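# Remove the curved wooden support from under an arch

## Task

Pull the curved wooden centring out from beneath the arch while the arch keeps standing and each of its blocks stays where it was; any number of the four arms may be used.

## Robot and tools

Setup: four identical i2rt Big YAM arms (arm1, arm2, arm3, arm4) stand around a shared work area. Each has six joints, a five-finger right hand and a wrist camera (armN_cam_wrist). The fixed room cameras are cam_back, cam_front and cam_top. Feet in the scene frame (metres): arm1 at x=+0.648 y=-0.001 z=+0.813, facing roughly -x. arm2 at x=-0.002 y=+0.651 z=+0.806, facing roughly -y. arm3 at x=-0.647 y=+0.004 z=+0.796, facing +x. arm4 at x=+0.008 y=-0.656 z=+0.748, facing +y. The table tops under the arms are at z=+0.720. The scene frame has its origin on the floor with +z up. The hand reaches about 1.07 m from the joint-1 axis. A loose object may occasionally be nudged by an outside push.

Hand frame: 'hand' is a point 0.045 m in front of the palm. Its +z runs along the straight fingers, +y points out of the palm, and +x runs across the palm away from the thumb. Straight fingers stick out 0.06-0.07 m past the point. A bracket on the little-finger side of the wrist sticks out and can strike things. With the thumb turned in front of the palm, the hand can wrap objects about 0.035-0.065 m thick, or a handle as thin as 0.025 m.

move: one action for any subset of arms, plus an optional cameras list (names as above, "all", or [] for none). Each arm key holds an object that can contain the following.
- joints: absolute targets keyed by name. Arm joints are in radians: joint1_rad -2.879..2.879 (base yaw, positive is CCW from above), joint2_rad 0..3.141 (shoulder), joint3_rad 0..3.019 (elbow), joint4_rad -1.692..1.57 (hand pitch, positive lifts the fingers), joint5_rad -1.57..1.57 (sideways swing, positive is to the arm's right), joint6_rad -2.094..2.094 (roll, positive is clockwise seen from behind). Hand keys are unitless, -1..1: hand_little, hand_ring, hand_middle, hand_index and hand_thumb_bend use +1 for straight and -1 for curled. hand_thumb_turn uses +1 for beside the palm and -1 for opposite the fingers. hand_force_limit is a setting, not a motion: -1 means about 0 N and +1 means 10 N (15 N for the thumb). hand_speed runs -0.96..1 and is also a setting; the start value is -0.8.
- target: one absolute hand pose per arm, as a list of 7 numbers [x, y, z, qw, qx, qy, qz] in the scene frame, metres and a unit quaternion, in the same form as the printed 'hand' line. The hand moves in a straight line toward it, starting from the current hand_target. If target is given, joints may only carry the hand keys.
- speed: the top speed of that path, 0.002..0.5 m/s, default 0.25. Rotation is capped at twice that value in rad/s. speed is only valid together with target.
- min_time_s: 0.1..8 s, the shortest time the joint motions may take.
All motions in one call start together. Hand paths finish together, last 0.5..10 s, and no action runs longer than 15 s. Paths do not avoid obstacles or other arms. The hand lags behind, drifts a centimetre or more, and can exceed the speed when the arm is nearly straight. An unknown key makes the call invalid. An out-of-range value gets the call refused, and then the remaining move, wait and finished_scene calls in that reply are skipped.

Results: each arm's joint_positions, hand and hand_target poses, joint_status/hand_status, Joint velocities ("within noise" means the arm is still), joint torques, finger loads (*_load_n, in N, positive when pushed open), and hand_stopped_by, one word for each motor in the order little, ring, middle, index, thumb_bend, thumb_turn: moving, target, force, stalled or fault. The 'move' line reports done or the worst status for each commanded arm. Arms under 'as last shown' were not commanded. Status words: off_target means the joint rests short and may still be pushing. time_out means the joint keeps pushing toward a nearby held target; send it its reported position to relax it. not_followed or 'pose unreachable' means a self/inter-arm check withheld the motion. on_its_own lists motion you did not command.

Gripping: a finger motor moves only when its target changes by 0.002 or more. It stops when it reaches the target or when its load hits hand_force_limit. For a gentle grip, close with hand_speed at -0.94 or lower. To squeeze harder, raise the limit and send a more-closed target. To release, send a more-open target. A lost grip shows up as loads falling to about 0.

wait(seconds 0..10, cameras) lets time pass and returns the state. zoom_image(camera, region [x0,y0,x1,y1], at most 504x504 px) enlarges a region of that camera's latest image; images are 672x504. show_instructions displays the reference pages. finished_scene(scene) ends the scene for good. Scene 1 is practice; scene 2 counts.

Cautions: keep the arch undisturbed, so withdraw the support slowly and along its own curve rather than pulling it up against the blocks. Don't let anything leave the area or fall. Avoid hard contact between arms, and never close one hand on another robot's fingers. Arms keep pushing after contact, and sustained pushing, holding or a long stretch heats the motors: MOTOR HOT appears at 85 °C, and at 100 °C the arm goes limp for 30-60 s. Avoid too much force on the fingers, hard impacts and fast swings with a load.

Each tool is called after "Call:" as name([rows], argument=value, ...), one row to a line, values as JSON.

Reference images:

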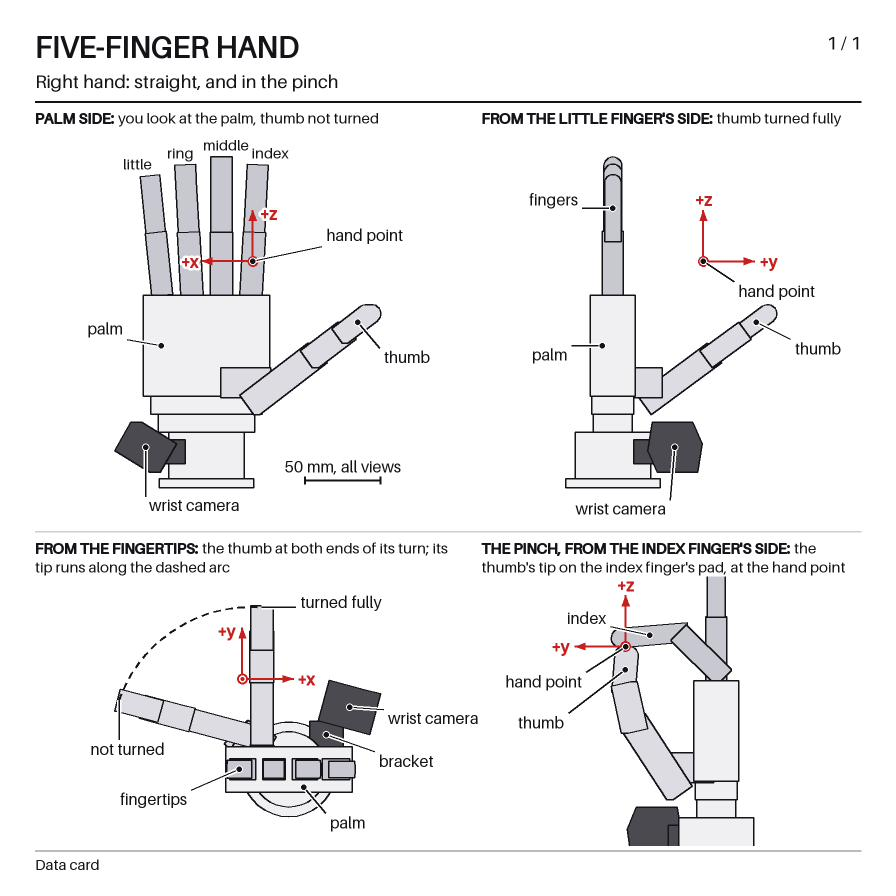

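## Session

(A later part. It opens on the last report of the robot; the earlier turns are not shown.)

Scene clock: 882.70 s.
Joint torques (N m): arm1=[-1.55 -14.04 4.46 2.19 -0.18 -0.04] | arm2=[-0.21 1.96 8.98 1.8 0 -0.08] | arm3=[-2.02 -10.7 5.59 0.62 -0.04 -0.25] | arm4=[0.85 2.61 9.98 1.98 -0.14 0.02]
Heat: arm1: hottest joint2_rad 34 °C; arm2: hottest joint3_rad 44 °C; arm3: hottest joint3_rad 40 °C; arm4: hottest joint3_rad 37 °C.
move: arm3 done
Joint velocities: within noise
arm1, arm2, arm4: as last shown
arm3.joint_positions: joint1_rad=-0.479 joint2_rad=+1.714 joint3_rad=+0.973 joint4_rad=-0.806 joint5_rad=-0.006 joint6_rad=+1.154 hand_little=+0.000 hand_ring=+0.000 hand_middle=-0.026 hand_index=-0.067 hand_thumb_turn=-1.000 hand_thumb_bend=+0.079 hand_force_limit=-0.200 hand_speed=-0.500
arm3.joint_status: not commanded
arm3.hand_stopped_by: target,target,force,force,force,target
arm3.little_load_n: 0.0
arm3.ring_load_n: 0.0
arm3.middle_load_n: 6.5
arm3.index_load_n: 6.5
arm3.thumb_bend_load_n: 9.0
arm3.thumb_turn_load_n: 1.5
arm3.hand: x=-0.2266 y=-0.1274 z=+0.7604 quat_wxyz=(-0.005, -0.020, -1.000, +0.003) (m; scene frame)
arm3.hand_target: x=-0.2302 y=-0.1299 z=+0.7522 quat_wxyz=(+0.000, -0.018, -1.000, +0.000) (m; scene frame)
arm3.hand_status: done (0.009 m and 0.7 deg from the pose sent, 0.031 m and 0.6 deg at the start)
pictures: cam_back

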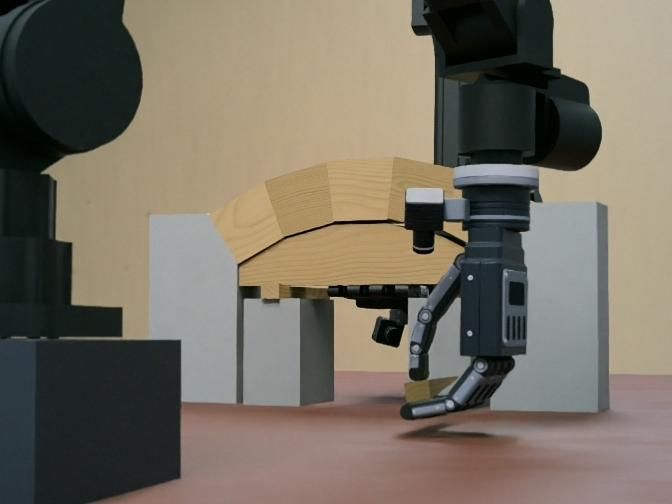

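Call:
move(arm3={"joints": {"hand_thumb_bend": 0.6, "hand_speed": -0.6}})

Call:
move(arm3={"target": [-0.23, -0.15, 0.86, 0, 0.0183, 0.9998, 0], "speed": 0.07, "joints": {"hand_index": 1, "hand_middle": 1, "hand_ring": 1, "hand_little": 1, "hand_speed": -0.5}}, cameras=["cam_back", "cam_top", "arm3_cam_wrist"])

Call:
zoom_image(camera="cam_back", region=[200, 140, 540, 360])

Scene clock: 890.03 s.
Joint torques (N m): arm1=[-1.61 -14.04 4.48 2.18 -0.19 -0.04] | arm2=[-0.21 1.96 9.01 1.81 -0.01 -0.08] | arm3=[-2.02 -10.75 5.6 0.62 -0.03 -0.26] | arm4=[0.67 2.84 10.11 1.74 -0.15 0.03]
Heat: arm1: hottest joint2_rad 34 °C; arm2: hottest joint3_rad 44 °C; arm3: hottest joint3_rad 39 °C; arm4: hottest joint3_rad 37 °C.
move: arm3 done
Joint velocities: within noise
arm1, arm2, arm4: as last shown
arm1.thumb_turn_load_n: 0.0
arm3.joint_positions: joint1_rad=-0.479 joint2_rad=+1.714 joint3_rad=+0.973 joint4_rad=-0.806 joint5_rad=-0.006 joint6_rad=+1.154 hand_little=+0.000 hand_ring=+0.000 hand_middle=-0.026 hand_index=-0.068 hand_thumb_turn=-1.000 hand_thumb_bend=+0.600 hand_force_limit=-0.200 hand_speed=-0.600
arm3.joint_status: all done
arm3.hand_stopped_by: target,target,force,force,target,target
arm3.little_load_n: 0.0
arm3.ring_load_n: 0.0
arm3.middle_load_n: 0.0
arm3.index_load_n: 0.0
arm3.thumb_bend_load_n: 0.0
arm3.thumb_turn_load_n: 0.5
arm3.hand: x=-0.2266 y=-0.1273 z=+0.7605 quat_wxyz=(-0.005, -0.020, -1.000, +0.003) (m; scene frame)
arm3.hand_target: x=-0.2302 y=-0.1299 z=+0.7522 quat_wxyz=(+0.000, -0.018, -1.000, +0.000) (m; scene frame)
arm3.hand_status: not commanded
pictures: none

Scene clock: 892.27 s.
Joint torques (N m): arm1=[-1.55 -14.04 4.48 2.18 -0.18 -0.04] | arm2=[-0.26 2.02 9.01 1.81 0 -0.08] | arm3=[-2.37 -13.1 10.03 -0.1 0.09 -0.27] | arm4=[0.56 2.32 10.1 1.59 -0.18 0.05]
Heat: arm1: hottest joint2_rad 34 °C; arm2: hottest joint3_rad 44 °C; arm3: hottest joint3_rad 39 °C; arm4: hottest joint3_rad 37 °C.
move: arm3 off_target
Joint velocities: within noise
arm1, arm2, arm4: as last shown
arm1.thumb_turn_load_n: -0.5
arm3.joint_positions: joint1_rad=-0.518 joint2_rad=+1.594 joint3_rad=+1.074 joint4_rad=-1.085 joint5_rad=-0.009 joint6_rad=+1.112 hand_little=+1.000 hand_ring=+1.000 hand_middle=+1.000 hand_index=+1.000 hand_thumb_turn=-1.000 hand_thumb_bend=+0.600 hand_force_limit=-0.200 hand_speed=-0.500
arm3.joint_status: all done
arm3.hand_stopped_by: target,target,target,target,target,target
arm3.little_load_n: 0.0
arm3.ring_load_n: 0.0
arm3.middle_load_n: 0.0
arm3.index_load_n: 0.0
arm3.thumb_bend_load_n: 0.0
arm3.thumb_turn_load_n: 0.0
arm3.hand: x=-0.2424 y=-0.1361 z=+0.8408 quat_wxyz=(+0.020, -0.019, -1.000, -0.011) (m; scene frame)
arm3.hand_target: x=-0.2307 y=-0.1496 z=+0.8601 quat_wxyz=(+0.000, -0.018, -1.000, +0.000) (m; scene frame)
arm3.hand_status: off_target (0.027 m and 2.7 deg from the pose sent, 0.102 m and 0.7 deg at the start)
arm4.ring_load_n: -0.5
pictures: arm3_cam_wrist, cam_back, cam_top
camera_calibration:
arm3_cam_wrist: T_world_to_cam=[[-0.266342, 0.962469, 0.0521065, 0.0156411], [0.876258, 0.219256, 0.429067, -0.1157], [0.401539, 0.159937, -0.901769, 0.994312], [0, 0, 0, 1]] pos_world=[-0.293706, -0.148713, 0.945467]

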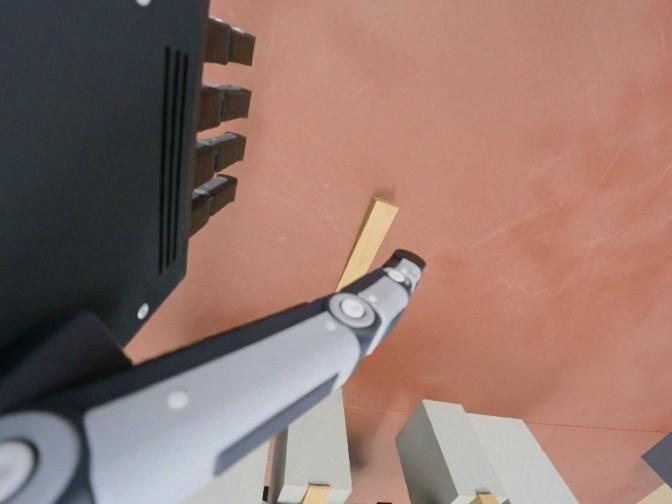

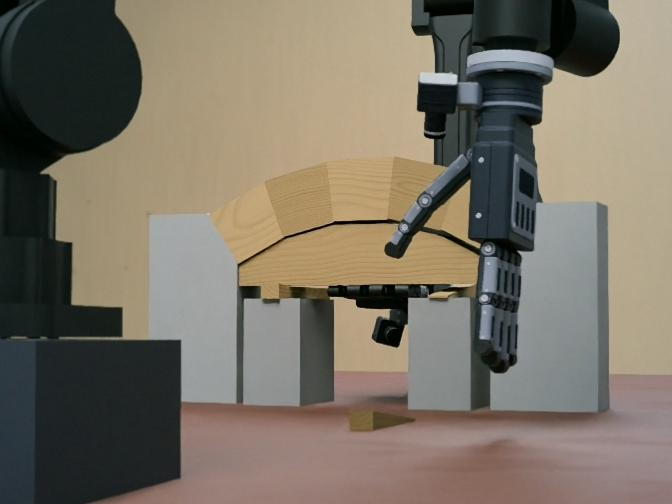

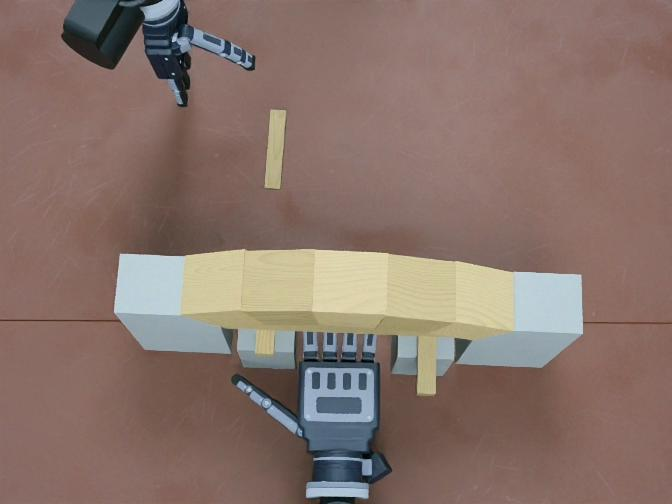

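Scaled by 1.482.

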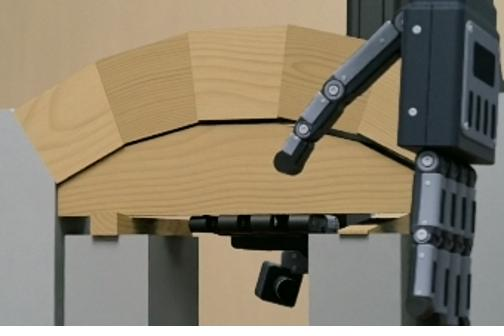

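Call:
move(arm1={"joints": {"joint2_rad": 2.235}, "min_time_s": 4}, cameras=["cam_back", "cam_front"])

Call:
zoom_image(camera="cam_back", region=[200, 140, 540, 360])

Scene clock: 929.97 s.
Joint torques (N m): arm1=[-1.61 -10.7 4.19 2.06 -0.18 -0.04] | arm2=[-0.21 2.02 8.99 1.83 0 -0.09] | arm3=[-2.32 -13.1 10.02 -0.16 0.1 -0.27] | arm4=[-0.09 2.73 10.21 1.74 -0.1 0.11]
Heat: arm1: hottest joint2_rad 34 °C; arm2: hottest joint3_rad 45 °C; arm3: hottest joint3_rad 40 °C; arm4: hottest joint3_rad 38 °C.
move: arm1 done
Joint velocities: within noise
arm1.joint_positions: joint1_rad=-0.048 joint2_rad=+2.222 joint3_rad=+0.721 joint4_rad=+1.490 joint5_rad=+0.026 joint6_rad=+0.000 hand_little=+1.000 hand_ring=+1.000 hand_middle=+1.000 hand_index=+1.000 hand_thumb_turn=+1.000 hand_thumb_bend=+1.000 hand_force_limit=+0.000 hand_speed=-0.800
arm1.joint_status: all done
arm1.hand_stopped_by: target,target,target,target,target,target
arm1.little_load_n: 0.0
arm1.ring_load_n: 0.0
arm1.middle_load_n: 0.0
arm1.index_load_n: 0.0
arm1.thumb_bend_load_n: 0.0
arm1.thumb_turn_load_n: 0.0
arm1.hand: x=+0.0483 y=-0.0230 z=+0.7498 quat_wxyz=(+0.501, -0.514, -0.499, +0.486) (m; scene frame)
arm1.hand_target: x=+0.0416 y=-0.0191 z=+0.7540 quat_wxyz=(+0.510, -0.508, -0.490, +0.492) (m; scene frame)
arm1.hand_status: not commanded
arm2.joint_positions: joint1_rad=-0.011 joint2_rad=+0.646 joint3_rad=+1.374 joint4_rad=-1.418 joint5_rad=+0.091 joint6_rad=-0.991 hand_little=+1.000 hand_ring=+1.000 hand_middle=+1.000 hand_index=+1.000 hand_thumb_turn=+1.000 hand_thumb_bend=+1.000 hand_force_limit=+0.000 hand_speed=-0.800
arm2.joint_status: not commanded
arm2.hand_stopped_by: target,target,target,target,target,target
arm2.little_load_n: 0.0
arm2.ring_load_n: 0.0
arm2.middle_load_n: 0.0
arm2.index_load_n: 0.0
arm2.thumb_bend_load_n: 0.0
arm2.thumb_turn_load_n: 0.0
arm2.hand: x=-0.0608 y=+0.4410 z=+1.2592 quat_wxyz=(+0.243, +0.401, -0.810, +0.352) (m; scene frame)
arm2.hand_target: x=-0.0608 y=+0.4412 z=+1.2694 quat_wxyz=(+0.248, +0.398, -0.806, +0.362) (m; scene frame)
arm2.hand_status: not commanded
arm3: as last shown
arm3.hand_target: x=-0.2306 y=-0.1496 z=+0.8601 quat_wxyz=(+0.000, -0.018, -1.000, +0.000) (m; scene frame)
arm4.joint_positions: joint1_rad=+0.111 joint2_rad=+0.644 joint3_rad=+1.326 joint4_rad=-1.552 joint5_rad=-0.099 joint6_rad=-1.379 hand_little=+1.000 hand_ring=+1.000 hand_middle=+1.000 hand_index=+1.000 hand_thumb_turn=+1.000 hand_thumb_bend=+1.000 hand_force_limit=+0.000 hand_speed=-0.800
arm4.joint_status: not commanded
arm4.hand_stopped_by: target,target,target,target,target,target
arm4.little_load_n: 0.0
arm4.ring_load_n: 0.0
arm4.middle_load_n: 0.0
arm4.index_load_n: 0.0
arm4.thumb_bend_load_n: 0.0
arm4.thumb_turn_load_n: 0.0
arm4.hand: x=+0.0120 y=-0.4479 z=+1.1632 quat_wxyz=(-0.303, +0.666, +0.663, +0.155) (m; scene frame)
arm4.hand_target: x=+0.0119 y=-0.4466 z=+1.1755 quat_wxyz=(-0.315, +0.662, +0.660, +0.163) (m; scene frame)
arm4.hand_status: not commanded
pictures: cam_back, cam_front

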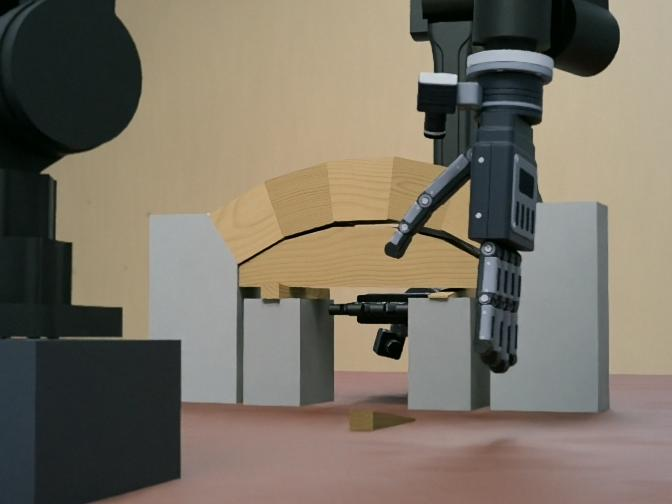

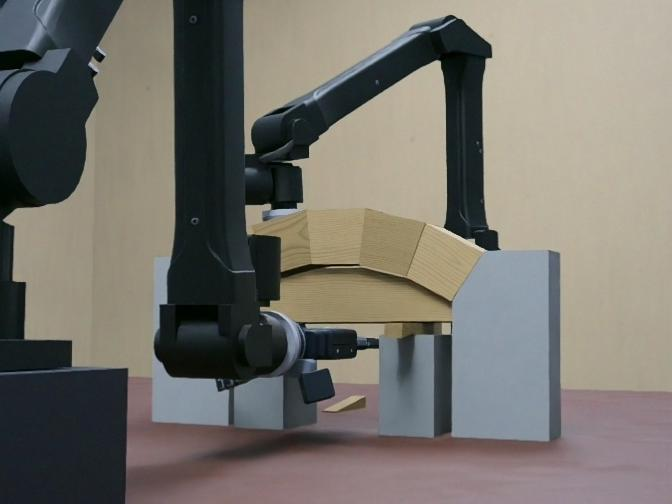

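Scaled by 1.482.

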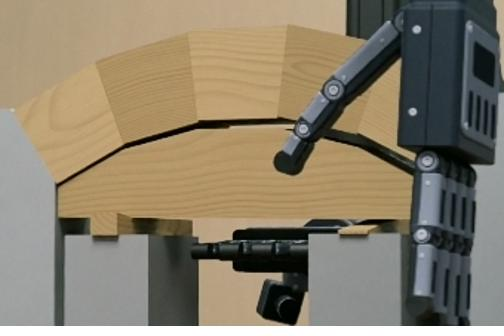

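Call:
move(arm1={"target": [0.20, -0.028, 0.765, 0.5, -0.515, -0.505, 0.48], "speed": 0.12})

Call:
move(arm1={"target": [0.18, 0.09, 0.96, 0, 0.9998, -0.0183, 0], "speed": 0.25, "joints": {"hand_thumb_turn": -1, "hand_speed": 0}}, cameras=["cam_top", "cam_front", "arm1_cam_wrist"])

Scene clock: 951.87 s.
Joint torques (N m): arm1=[-0.56 -9.47 -0.09 2.06 -0.05 -0.12] | arm2=[-0.15 2.02 8.99 1.83 0 -0.08] | arm3=[-2.37 -13.1 10.03 -0.17 0.1 -0.27] | arm4=[0.91 2.2 9.95 1.85 -0.1 0.03]
Heat: arm1: hottest joint2_rad 34 °C; arm2: hottest joint3_rad 45 °C; arm3: hottest joint3_rad 41 °C; arm4: hottest joint3_rad 38 °C.
move: arm1 off_target
Joint velocities: within noise
arm1.joint_positions: joint1_rad=-0.038 joint2_rad=+2.048 joint3_rad=+0.315 joint4_rad=+1.533 joint5_rad=+0.037 joint6_rad=-0.005 hand_little=+1.000 hand_ring=+1.000 hand_middle=+1.000 hand_index=+1.000 hand_thumb_turn=+1.000 hand_thumb_bend=+1.000 hand_force_limit=+0.000 hand_speed=-0.800
arm1.joint_status: not commanded
arm1.hand_stopped_by: target,target,target,target,target,target
arm1.little_load_n: 0.0
arm1.ring_load_n: 0.0
arm1.middle_load_n: 0.0
arm1.index_load_n: 0.0
arm1.thumb_bend_load_n: 0.0
arm1.thumb_turn_load_n: 0.0
arm1.hand: x=+0.2026 y=-0.0255 z=+0.7522 quat_wxyz=(+0.453, -0.557, -0.545, +0.433) (m; scene frame)
arm1.hand_target: x=+0.1996 y=-0.0280 z=+0.7654 quat_wxyz=(+0.464, -0.545, -0.540, +0.443) (m; scene frame)
arm1.hand_status: off_target (0.013 m and 10.0 deg from the pose sent, 0.152 m and 1.0 deg at the start; a joint's target at an end of its range on 51 of 58 steps)
arm2, arm3, arm4: as last shown
arm4.thumb_bend_load_n: 0.5
pictures: none

Scene clock: 956.73 s.
Joint torques (N m): arm1=[-1.55 -8.7 14.83 -0.68 -0.27 0.04] | arm2=[-0.21 1.96 8.99 1.81 0 -0.08] | arm3=[-2.32 -13.1 10.02 -0.16 0.09 -0.27] | arm4=[1.14 2.49 10.21 1.59 -0.16 0.01]
Heat: arm1: hottest joint2_rad 34 °C; arm2: hottest joint3_rad 45 °C; arm3: hottest joint3_rad 41 °C; arm4: hottest joint3_rad 38 °C.
move: arm1 off_target
Joint velocities: within noise
arm1.joint_positions: joint1_rad=-0.372 joint2_rad=+1.536 joint3_rad=+1.255 joint4_rad=-1.309 joint5_rad=-0.002 joint6_rad=+1.266 hand_little=+1.000 hand_ring=+1.000 hand_middle=+1.000 hand_index=+1.000 hand_thumb_turn=-1.000 hand_thumb_bend=+1.000 hand_force_limit=+0.000 hand_speed=+0.000
arm1.joint_status: all done
arm1.hand_stopped_by: target,target,target,target,target,target
arm1.little_load_n: 0.0
arm1.ring_load_n: 0.0
arm1.middle_load_n: 0.0
arm1.index_load_n: 0.0
arm1.thumb_bend_load_n: 0.0
arm1.thumb_turn_load_n: 0.0
arm1.hand: x=+0.1989 y=+0.0816 z=+0.9432 quat_wxyz=(-0.004, -1.000, +0.012, -0.016) (m; scene frame)
arm1.hand_target: x=+0.1811 y=+0.0897 z=+0.9600 quat_wxyz=(+0.000, -1.000, +0.018, +0.000) (m; scene frame)
arm1.hand_status: off_target (0.027 m and 2.1 deg from the pose sent, 0.239 m and 113.7 deg at the start)
arm2, arm3, arm4: as last shown
arm4.thumb_bend_load_n: 0.0
pictures: arm1_cam_wrist, cam_front, cam_top
camera_calibration:
arm1_cam_wrist: T_world_to_cam=[[0.27488, -0.961415, 0.0111035, 0.0144387], [-0.833042, -0.232378, 0.502038, -0.293287], [-0.480086, -0.14725, -0.864774, 1.04262], [0, 0, 0, 1]] pos_world=[0.252259, 0.0992538, 1.04872]

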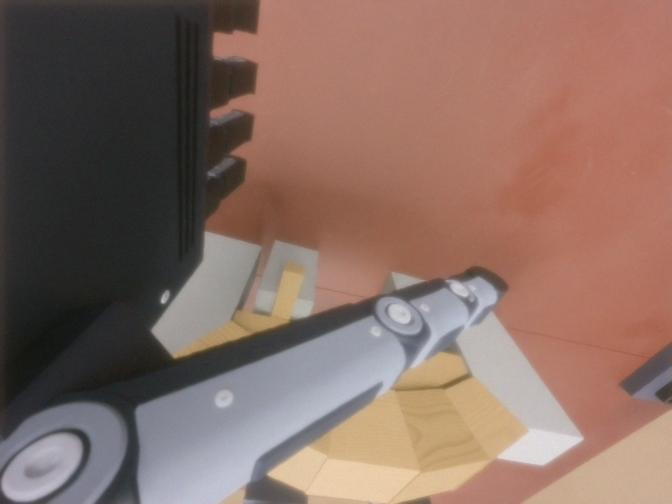

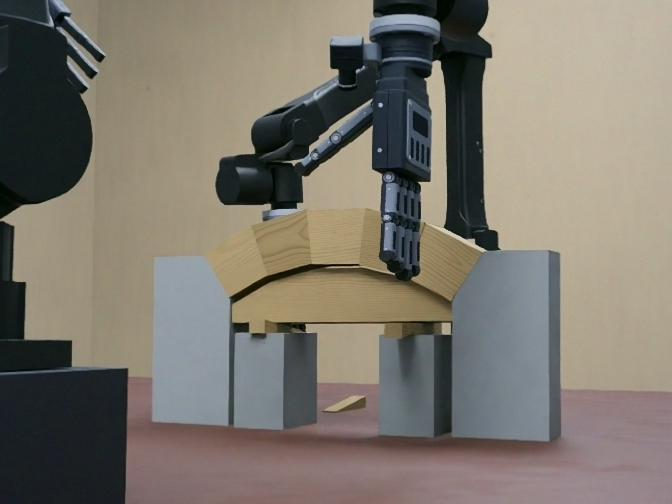

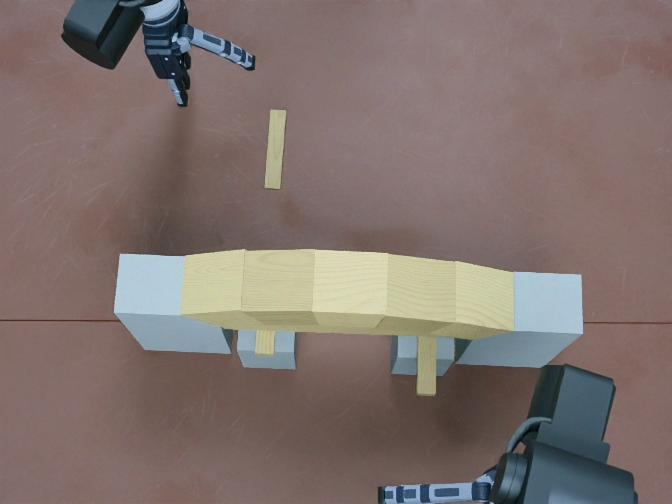

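Call:
zoom_image(camera="cam_front", region=[230, 300, 470, 360])

Call:
zoom_image(camera="cam_top", region=[370, 320, 470, 410])

Scaled by 2.100.

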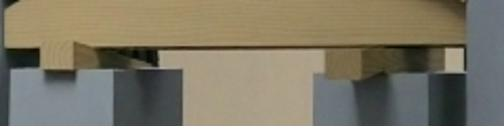

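Scaled by 5.040.

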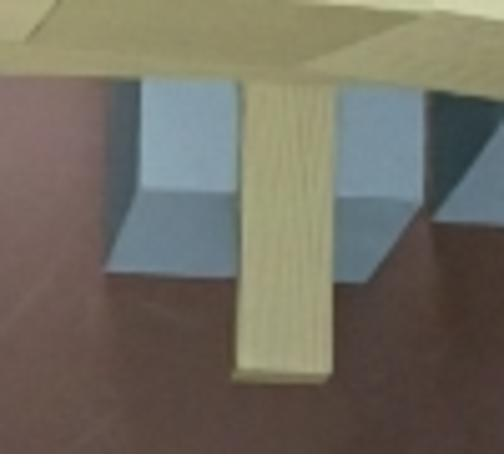

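Call:
move(arm1={"target": [0.082, 0.112, 0.875, 0, 0.9998, -0.0183, 0], "speed": 0.15}, cameras=["cam_top", "cam_front", "arm1_cam_wrist"])

Call:
zoom_image(camera="cam_front", region=[300, 180, 560, 400])

Call:
zoom_image(camera="cam_top", region=[370, 320, 570, 504])

Scene clock: 972.10 s.
Joint torques (N m): arm1=[-0.67 -12.81 14.02 0.08 -0.25 0.04] | arm2=[-0.26 1.96 8.99 1.83 0 -0.09] | arm3=[-2.37 -13.16 10.03 -0.17 0.1 -0.27] | arm4=[0.85 2.78 10.17 1.74 -0.19 0.07]
Heat: arm1: hottest joint3_rad 36 °C; arm2: hottest joint3_rad 45 °C; arm3: hottest joint3_rad 42 °C; arm4: hottest joint3_rad 38 °C.
move: arm1 off_target
Joint velocities: within noise
arm1.joint_positions: joint1_rad=-0.362 joint2_rad=+1.855 joint3_rad=+1.449 joint4_rad=-1.207 joint5_rad=-0.003 joint6_rad=+1.287 hand_little=+1.000 hand_ring=+1.000 hand_middle=+1.000 hand_index=+1.000 hand_thumb_turn=-1.000 hand_thumb_bend=+1.000 hand_force_limit=+0.000 hand_speed=+0.000
arm1.joint_status: not commanded
arm1.hand_stopped_by: target,target,target,target,target,target
arm1.little_load_n: 0.0
arm1.ring_load_n: 0.0
arm1.middle_load_n: 0.0
arm1.index_load_n: 0.0
arm1.thumb_bend_load_n: 0.0
arm1.thumb_turn_load_n: 0.0
arm1.hand: x=+0.1084 y=+0.1073 z=+0.8605 quat_wxyz=(-0.008, -0.999, +0.018, -0.027) (m; scene frame)
arm1.hand_target: x=+0.0833 y=+0.1116 z=+0.8757 quat_wxyz=(+0.000, -1.000, +0.018, +0.000) (m; scene frame)
arm1.hand_status: off_target (0.030 m and 3.2 deg from the pose sent, 0.139 m and 2.1 deg at the start)
arm2, arm3, arm4: as last shown
arm3.middle_load_n: -0.5
arm4.little_load_n: -0.5
pictures: arm1_cam_wrist, cam_front, cam_top
camera_calibration:
arm1_cam_wrist: T_world_to_cam=[[0.263472, -0.964383, 0.0233869, 0.0559081], [-0.846246, -0.219423, 0.485511, -0.306837], [-0.463087, -0.14771, -0.873918, 0.93745], [0, 0, 0, 1]] pos_world=[0.159731, 0.12506, 0.96692]

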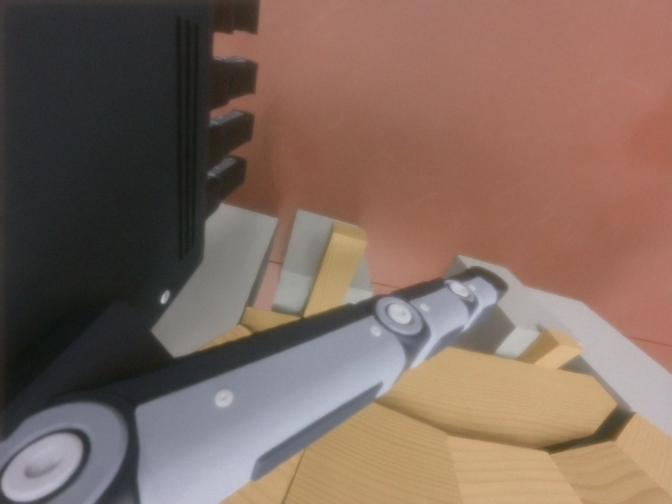

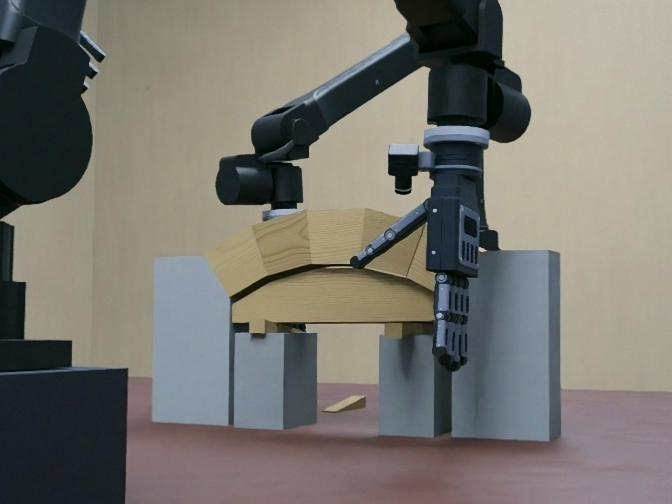

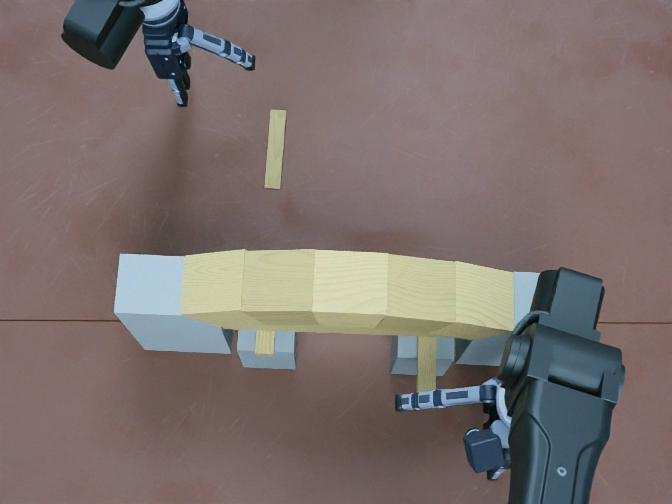

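Scaled by 1.938.

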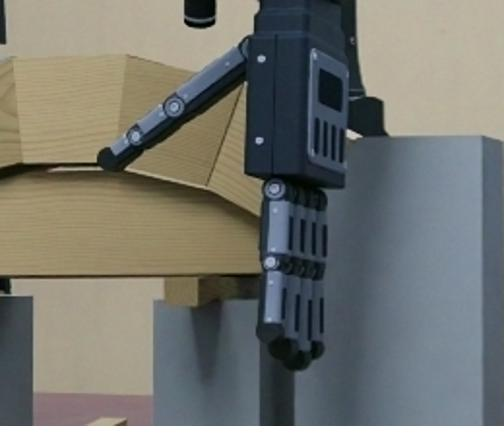

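Scaled by 2.520.

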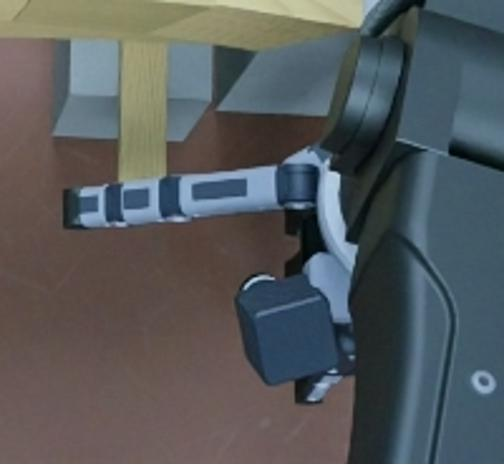

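Call:
move(arm1={"joints": {"joint2_rad": 1.917, "joint3_rad": 1.462, "joint4_rad": -1.095}, "min_time_s": 2.5}, cameras=["cam_top", "cam_front", "arm1_cam_wrist"])

Call:
zoom_image(camera="cam_front", region=[300, 180, 560, 400])

Call:
zoom_image(camera="cam_top", region=[370, 320, 570, 504])

Scene clock: 1013.77 s.
Joint torques (N m): arm1=[-0.67 -13.04 10.07 0.25 -0.26 0.04] | arm2=[-0.21 1.9 8.99 1.81 0 -0.08] | arm3=[-2.37 -13.1 10.02 -0.17 0.09 -0.27] | arm4=[0.5 3.02 10 1.84 -0.11 0.02]
Heat: arm1: hottest joint3_rad 43 °C; arm2: hottest joint3_rad 45 °C; arm3: hottest joint3_rad 42 °C; arm4: hottest joint3_rad 38 °C.
move: arm1 done
Joint velocities: within noise
arm1.joint_positions: joint1_rad=-0.362 joint2_rad=+1.904 joint3_rad=+1.449 joint4_rad=-1.109 joint5_rad=-0.003 joint6_rad=+1.287 hand_little=+1.000 hand_ring=+1.000 hand_middle=+1.000 hand_index=+1.000 hand_thumb_turn=-1.000 hand_thumb_bend=+1.000 hand_force_limit=+0.000 hand_speed=+0.000
arm1.joint_status: all done
arm1.hand_stopped_by: target,target,target,target,target,target
arm1.little_load_n: 0.0
arm1.ring_load_n: 0.0
arm1.middle_load_n: 0.0
arm1.index_load_n: 0.0
arm1.thumb_bend_load_n: 0.0
arm1.thumb_turn_load_n: 0.0
arm1.hand: x=+0.0879 y=+0.1142 z=+0.8346 quat_wxyz=(-0.001, -1.000, +0.018, -0.004) (m; scene frame)
arm1.hand_target: x=+0.0789 y=+0.1132 z=+0.8326 quat_wxyz=(+0.001, -1.000, +0.018, +0.003) (m; scene frame)
arm1.hand_status: not commanded
arm2, arm3, arm4: as last shown
arm3.middle_load_n: 0.0
arm4.little_load_n: 0.0
pictures: arm1_cam_wrist, cam_front, cam_top
camera_calibration:
arm1_cam_wrist: T_world_to_cam=[[0.264101, -0.964488, -0.00361455, 0.091026], [-0.822861, -0.227272, 0.520814, -0.340723], [-0.50314, -0.134573, -0.853663, 0.891484], [0, 0, 0, 1]] pos_world=[0.144133, 0.130326, 0.938809]

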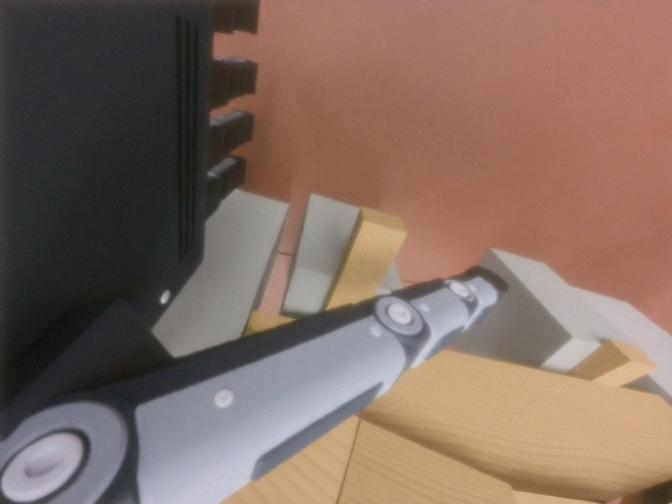

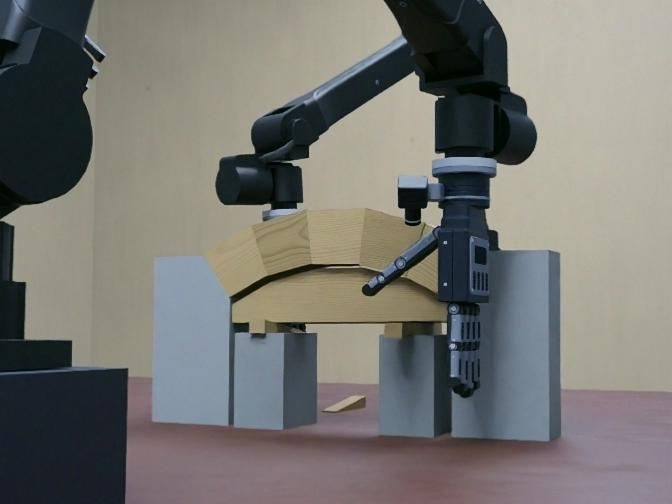

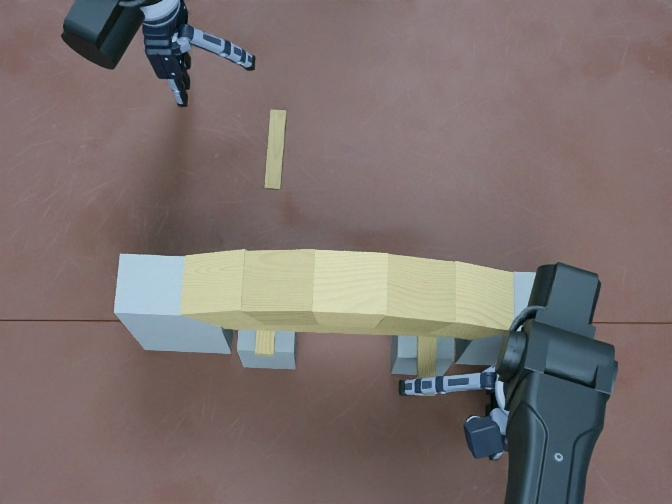

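Scaled by 1.938.

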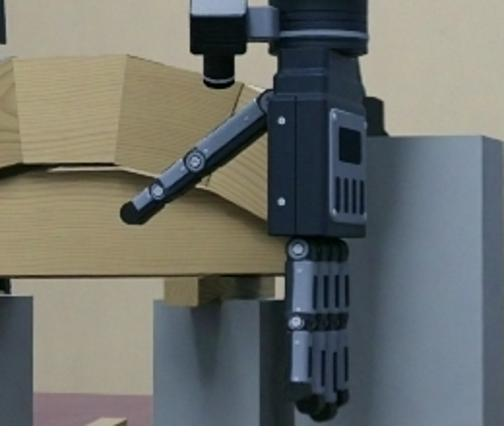

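Scaled by 2.520.

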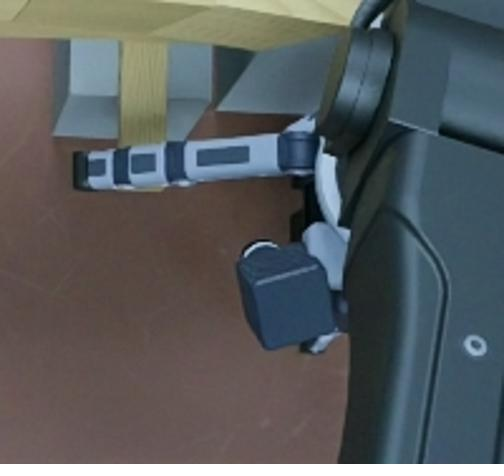

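Call:
move(arm1={"joints": {"joint1_rad": -0.333}, "min_time_s": 1}, cameras=["cam_front", "cam_top", "arm1_cam_wrist"])

Scene clock: 1064.10 s.
Joint torques (N m): arm1=[-0.67 -13.04 10.07 0.28 -0.26 0.04] | arm2=[-0.26 2.02 8.99 1.83 -0.01 -0.09] | arm3=[-2.37 -13.1 10.02 -0.16 0.09 -0.27] | arm4=[0.62 3.19 10.18 1.78 -0.11 0.01]
Heat: arm1: hottest joint3_rad 41 °C; arm2: hottest joint3_rad 45 °C; arm3: hottest joint3_rad 43 °C; arm4: hottest joint3_rad 38 °C.
move: arm1 done
Joint velocities: within noise
arm1.joint_positions: joint1_rad=-0.339 joint2_rad=+1.904 joint3_rad=+1.449 joint4_rad=-1.109 joint5_rad=-0.003 joint6_rad=+1.288 hand_little=+1.000 hand_ring=+1.000 hand_middle=+1.000 hand_index=+1.000 hand_thumb_turn=-1.000 hand_thumb_bend=+1.000 hand_force_limit=+0.000 hand_speed=+0.000
arm1.joint_status: all done
arm1.hand_stopped_by: target,target,target,target,target,target
arm1.little_load_n: 0.0
arm1.ring_load_n: 0.0
arm1.middle_load_n: 0.0
arm1.index_load_n: 0.0
arm1.thumb_bend_load_n: 0.0
arm1.thumb_turn_load_n: 0.0
arm1.hand: x=+0.0854 y=+0.1013 z=+0.8346 quat_wxyz=(-0.001, -1.000, +0.006, -0.004) (m; scene frame)
arm1.hand_target: x=+0.0765 y=+0.1005 z=+0.8326 quat_wxyz=(+0.001, -1.000, +0.007, +0.003) (m; scene frame)
arm1.hand_status: not commanded
arm2, arm3, arm4: as last shown
pictures: arm1_cam_wrist, cam_front, cam_top
camera_calibration:
arm1_cam_wrist: T_world_to_cam=[[0.285685, -0.958318, -0.00332929, 0.0765837], [-0.817532, -0.245525, 0.520921, -0.344457], [-0.500025, -0.146097, -0.853599, 0.889316], [0, 0, 0, 1]] pos_world=[0.141196, 0.118745, 0.938808]

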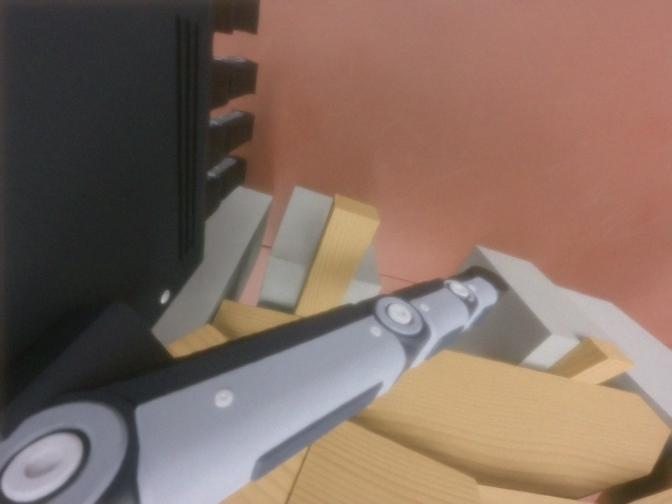

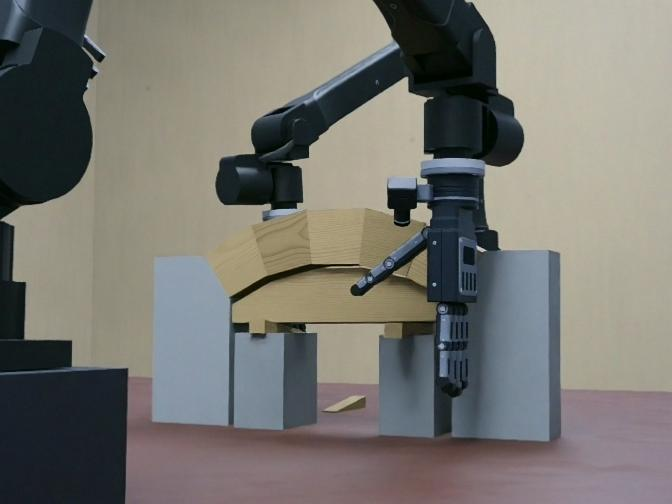

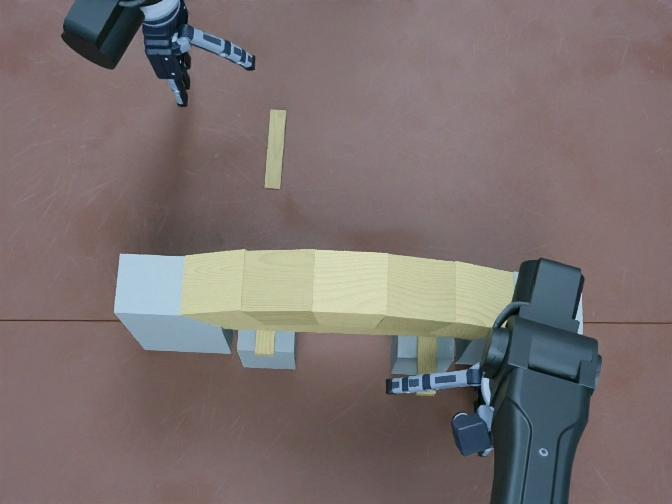

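Call:
move(arm1={"joints": {"joint1_rad": -0.358, "hand_speed": -0.6, "hand_force_limit": -0.7, "hand_thumb_bend": 0.1}, "min_time_s": 1}, cameras=["cam_front", "cam_top", "arm1_cam_wrist"])

Call:
zoom_image(camera="cam_front", region=[340, 240, 500, 360])

Call:
zoom_image(camera="cam_top", region=[360, 320, 520, 440])

Scene clock: 1076.97 s.
Joint torques (N m): arm1=[-1.55 -13.04 10.07 0.28 -0.08 0.03] | arm2=[-0.15 2.08 9.01 1.81 0 -0.08] | arm3=[-2.37 -13.1 10.02 -0.17 0.09 -0.26] | arm4=[0.38 3.72 10.29 1.78 -0.12 0.01]
Heat: arm1: hottest joint3_rad 41 °C; arm2: hottest joint3_rad 45 °C; arm3: hottest joint3_rad 43 °C; arm4: hottest joint3_rad 38 °C.
move: arm1 done
Joint velocities: within noise
arm1.joint_positions: joint1_rad=-0.352 joint2_rad=+1.904 joint3_rad=+1.449 joint4_rad=-1.109 joint5_rad=-0.007 joint6_rad=+1.288 hand_little=+1.000 hand_ring=+1.000 hand_middle=+1.000 hand_index=+1.000 hand_thumb_turn=-1.000 hand_thumb_bend=+0.101 hand_force_limit=-0.700 hand_speed=-0.600
arm1.joint_status: all done
arm1.hand_stopped_by: target,target,target,target,target,target
arm1.little_load_n: 0.0
arm1.ring_load_n: 0.0
arm1.middle_load_n: 0.0
arm1.index_load_n: 0.0
arm1.thumb_bend_load_n: 1.0
arm1.thumb_turn_load_n: -1.0
arm1.hand: x=+0.0866 y=+0.1082 z=+0.8349 quat_wxyz=(-0.002, -1.000, +0.013, -0.003) (m; scene frame)
arm1.hand_target: x=+0.0791 y=+0.1146 z=+0.8326 quat_wxyz=(+0.001, -1.000, +0.020, +0.003) (m; scene frame)
arm1.hand_status: not commanded
arm2, arm3, arm4: as last shown
pictures: arm1_cam_wrist, cam_front, cam_top
camera_calibration:
arm1_cam_wrist: T_world_to_cam=[[0.272486, -0.96216, -0.000318148, 0.0818157], [-0.820253, -0.23247, 0.52263, -0.344538], [-0.502927, -0.142148, -0.85256, 0.890037], [0, 0, 0, 1]] pos_world=[0.142721, 0.125142, 0.938902]

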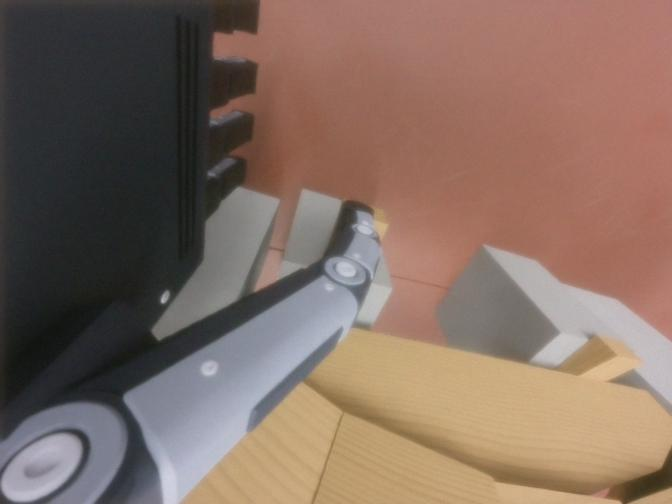

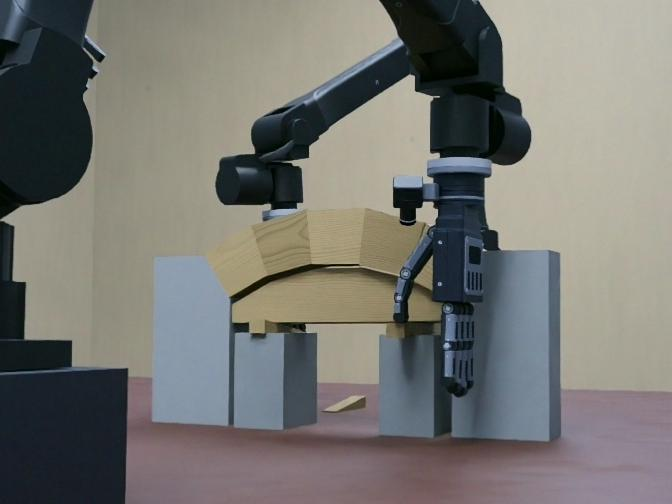

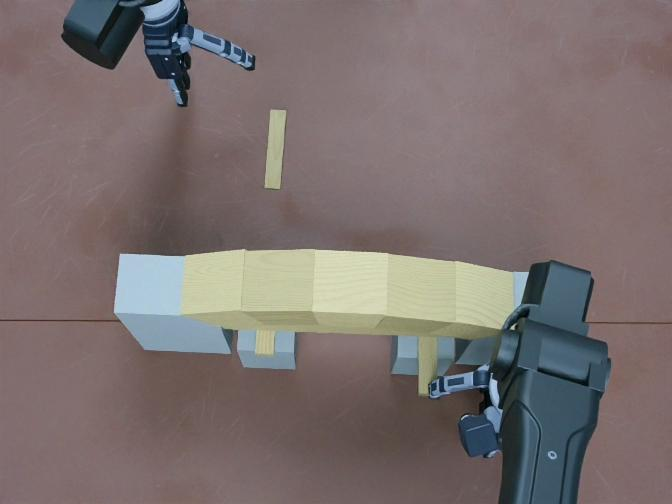

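Scaled by 3.150.

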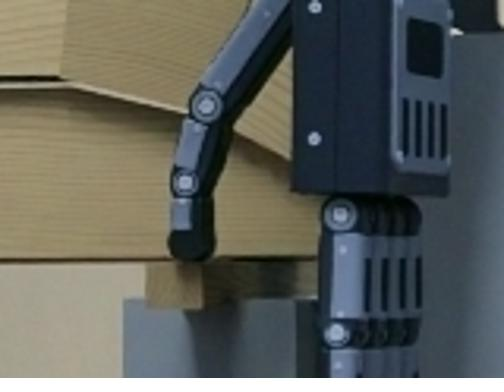

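Scaled by 3.150.

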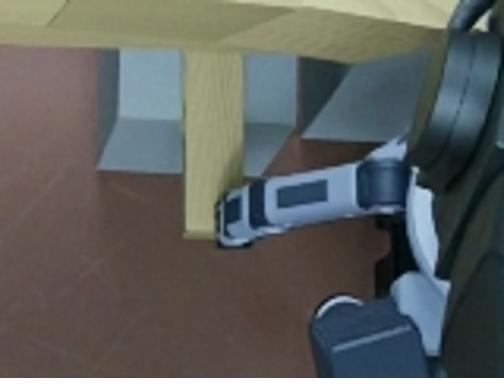

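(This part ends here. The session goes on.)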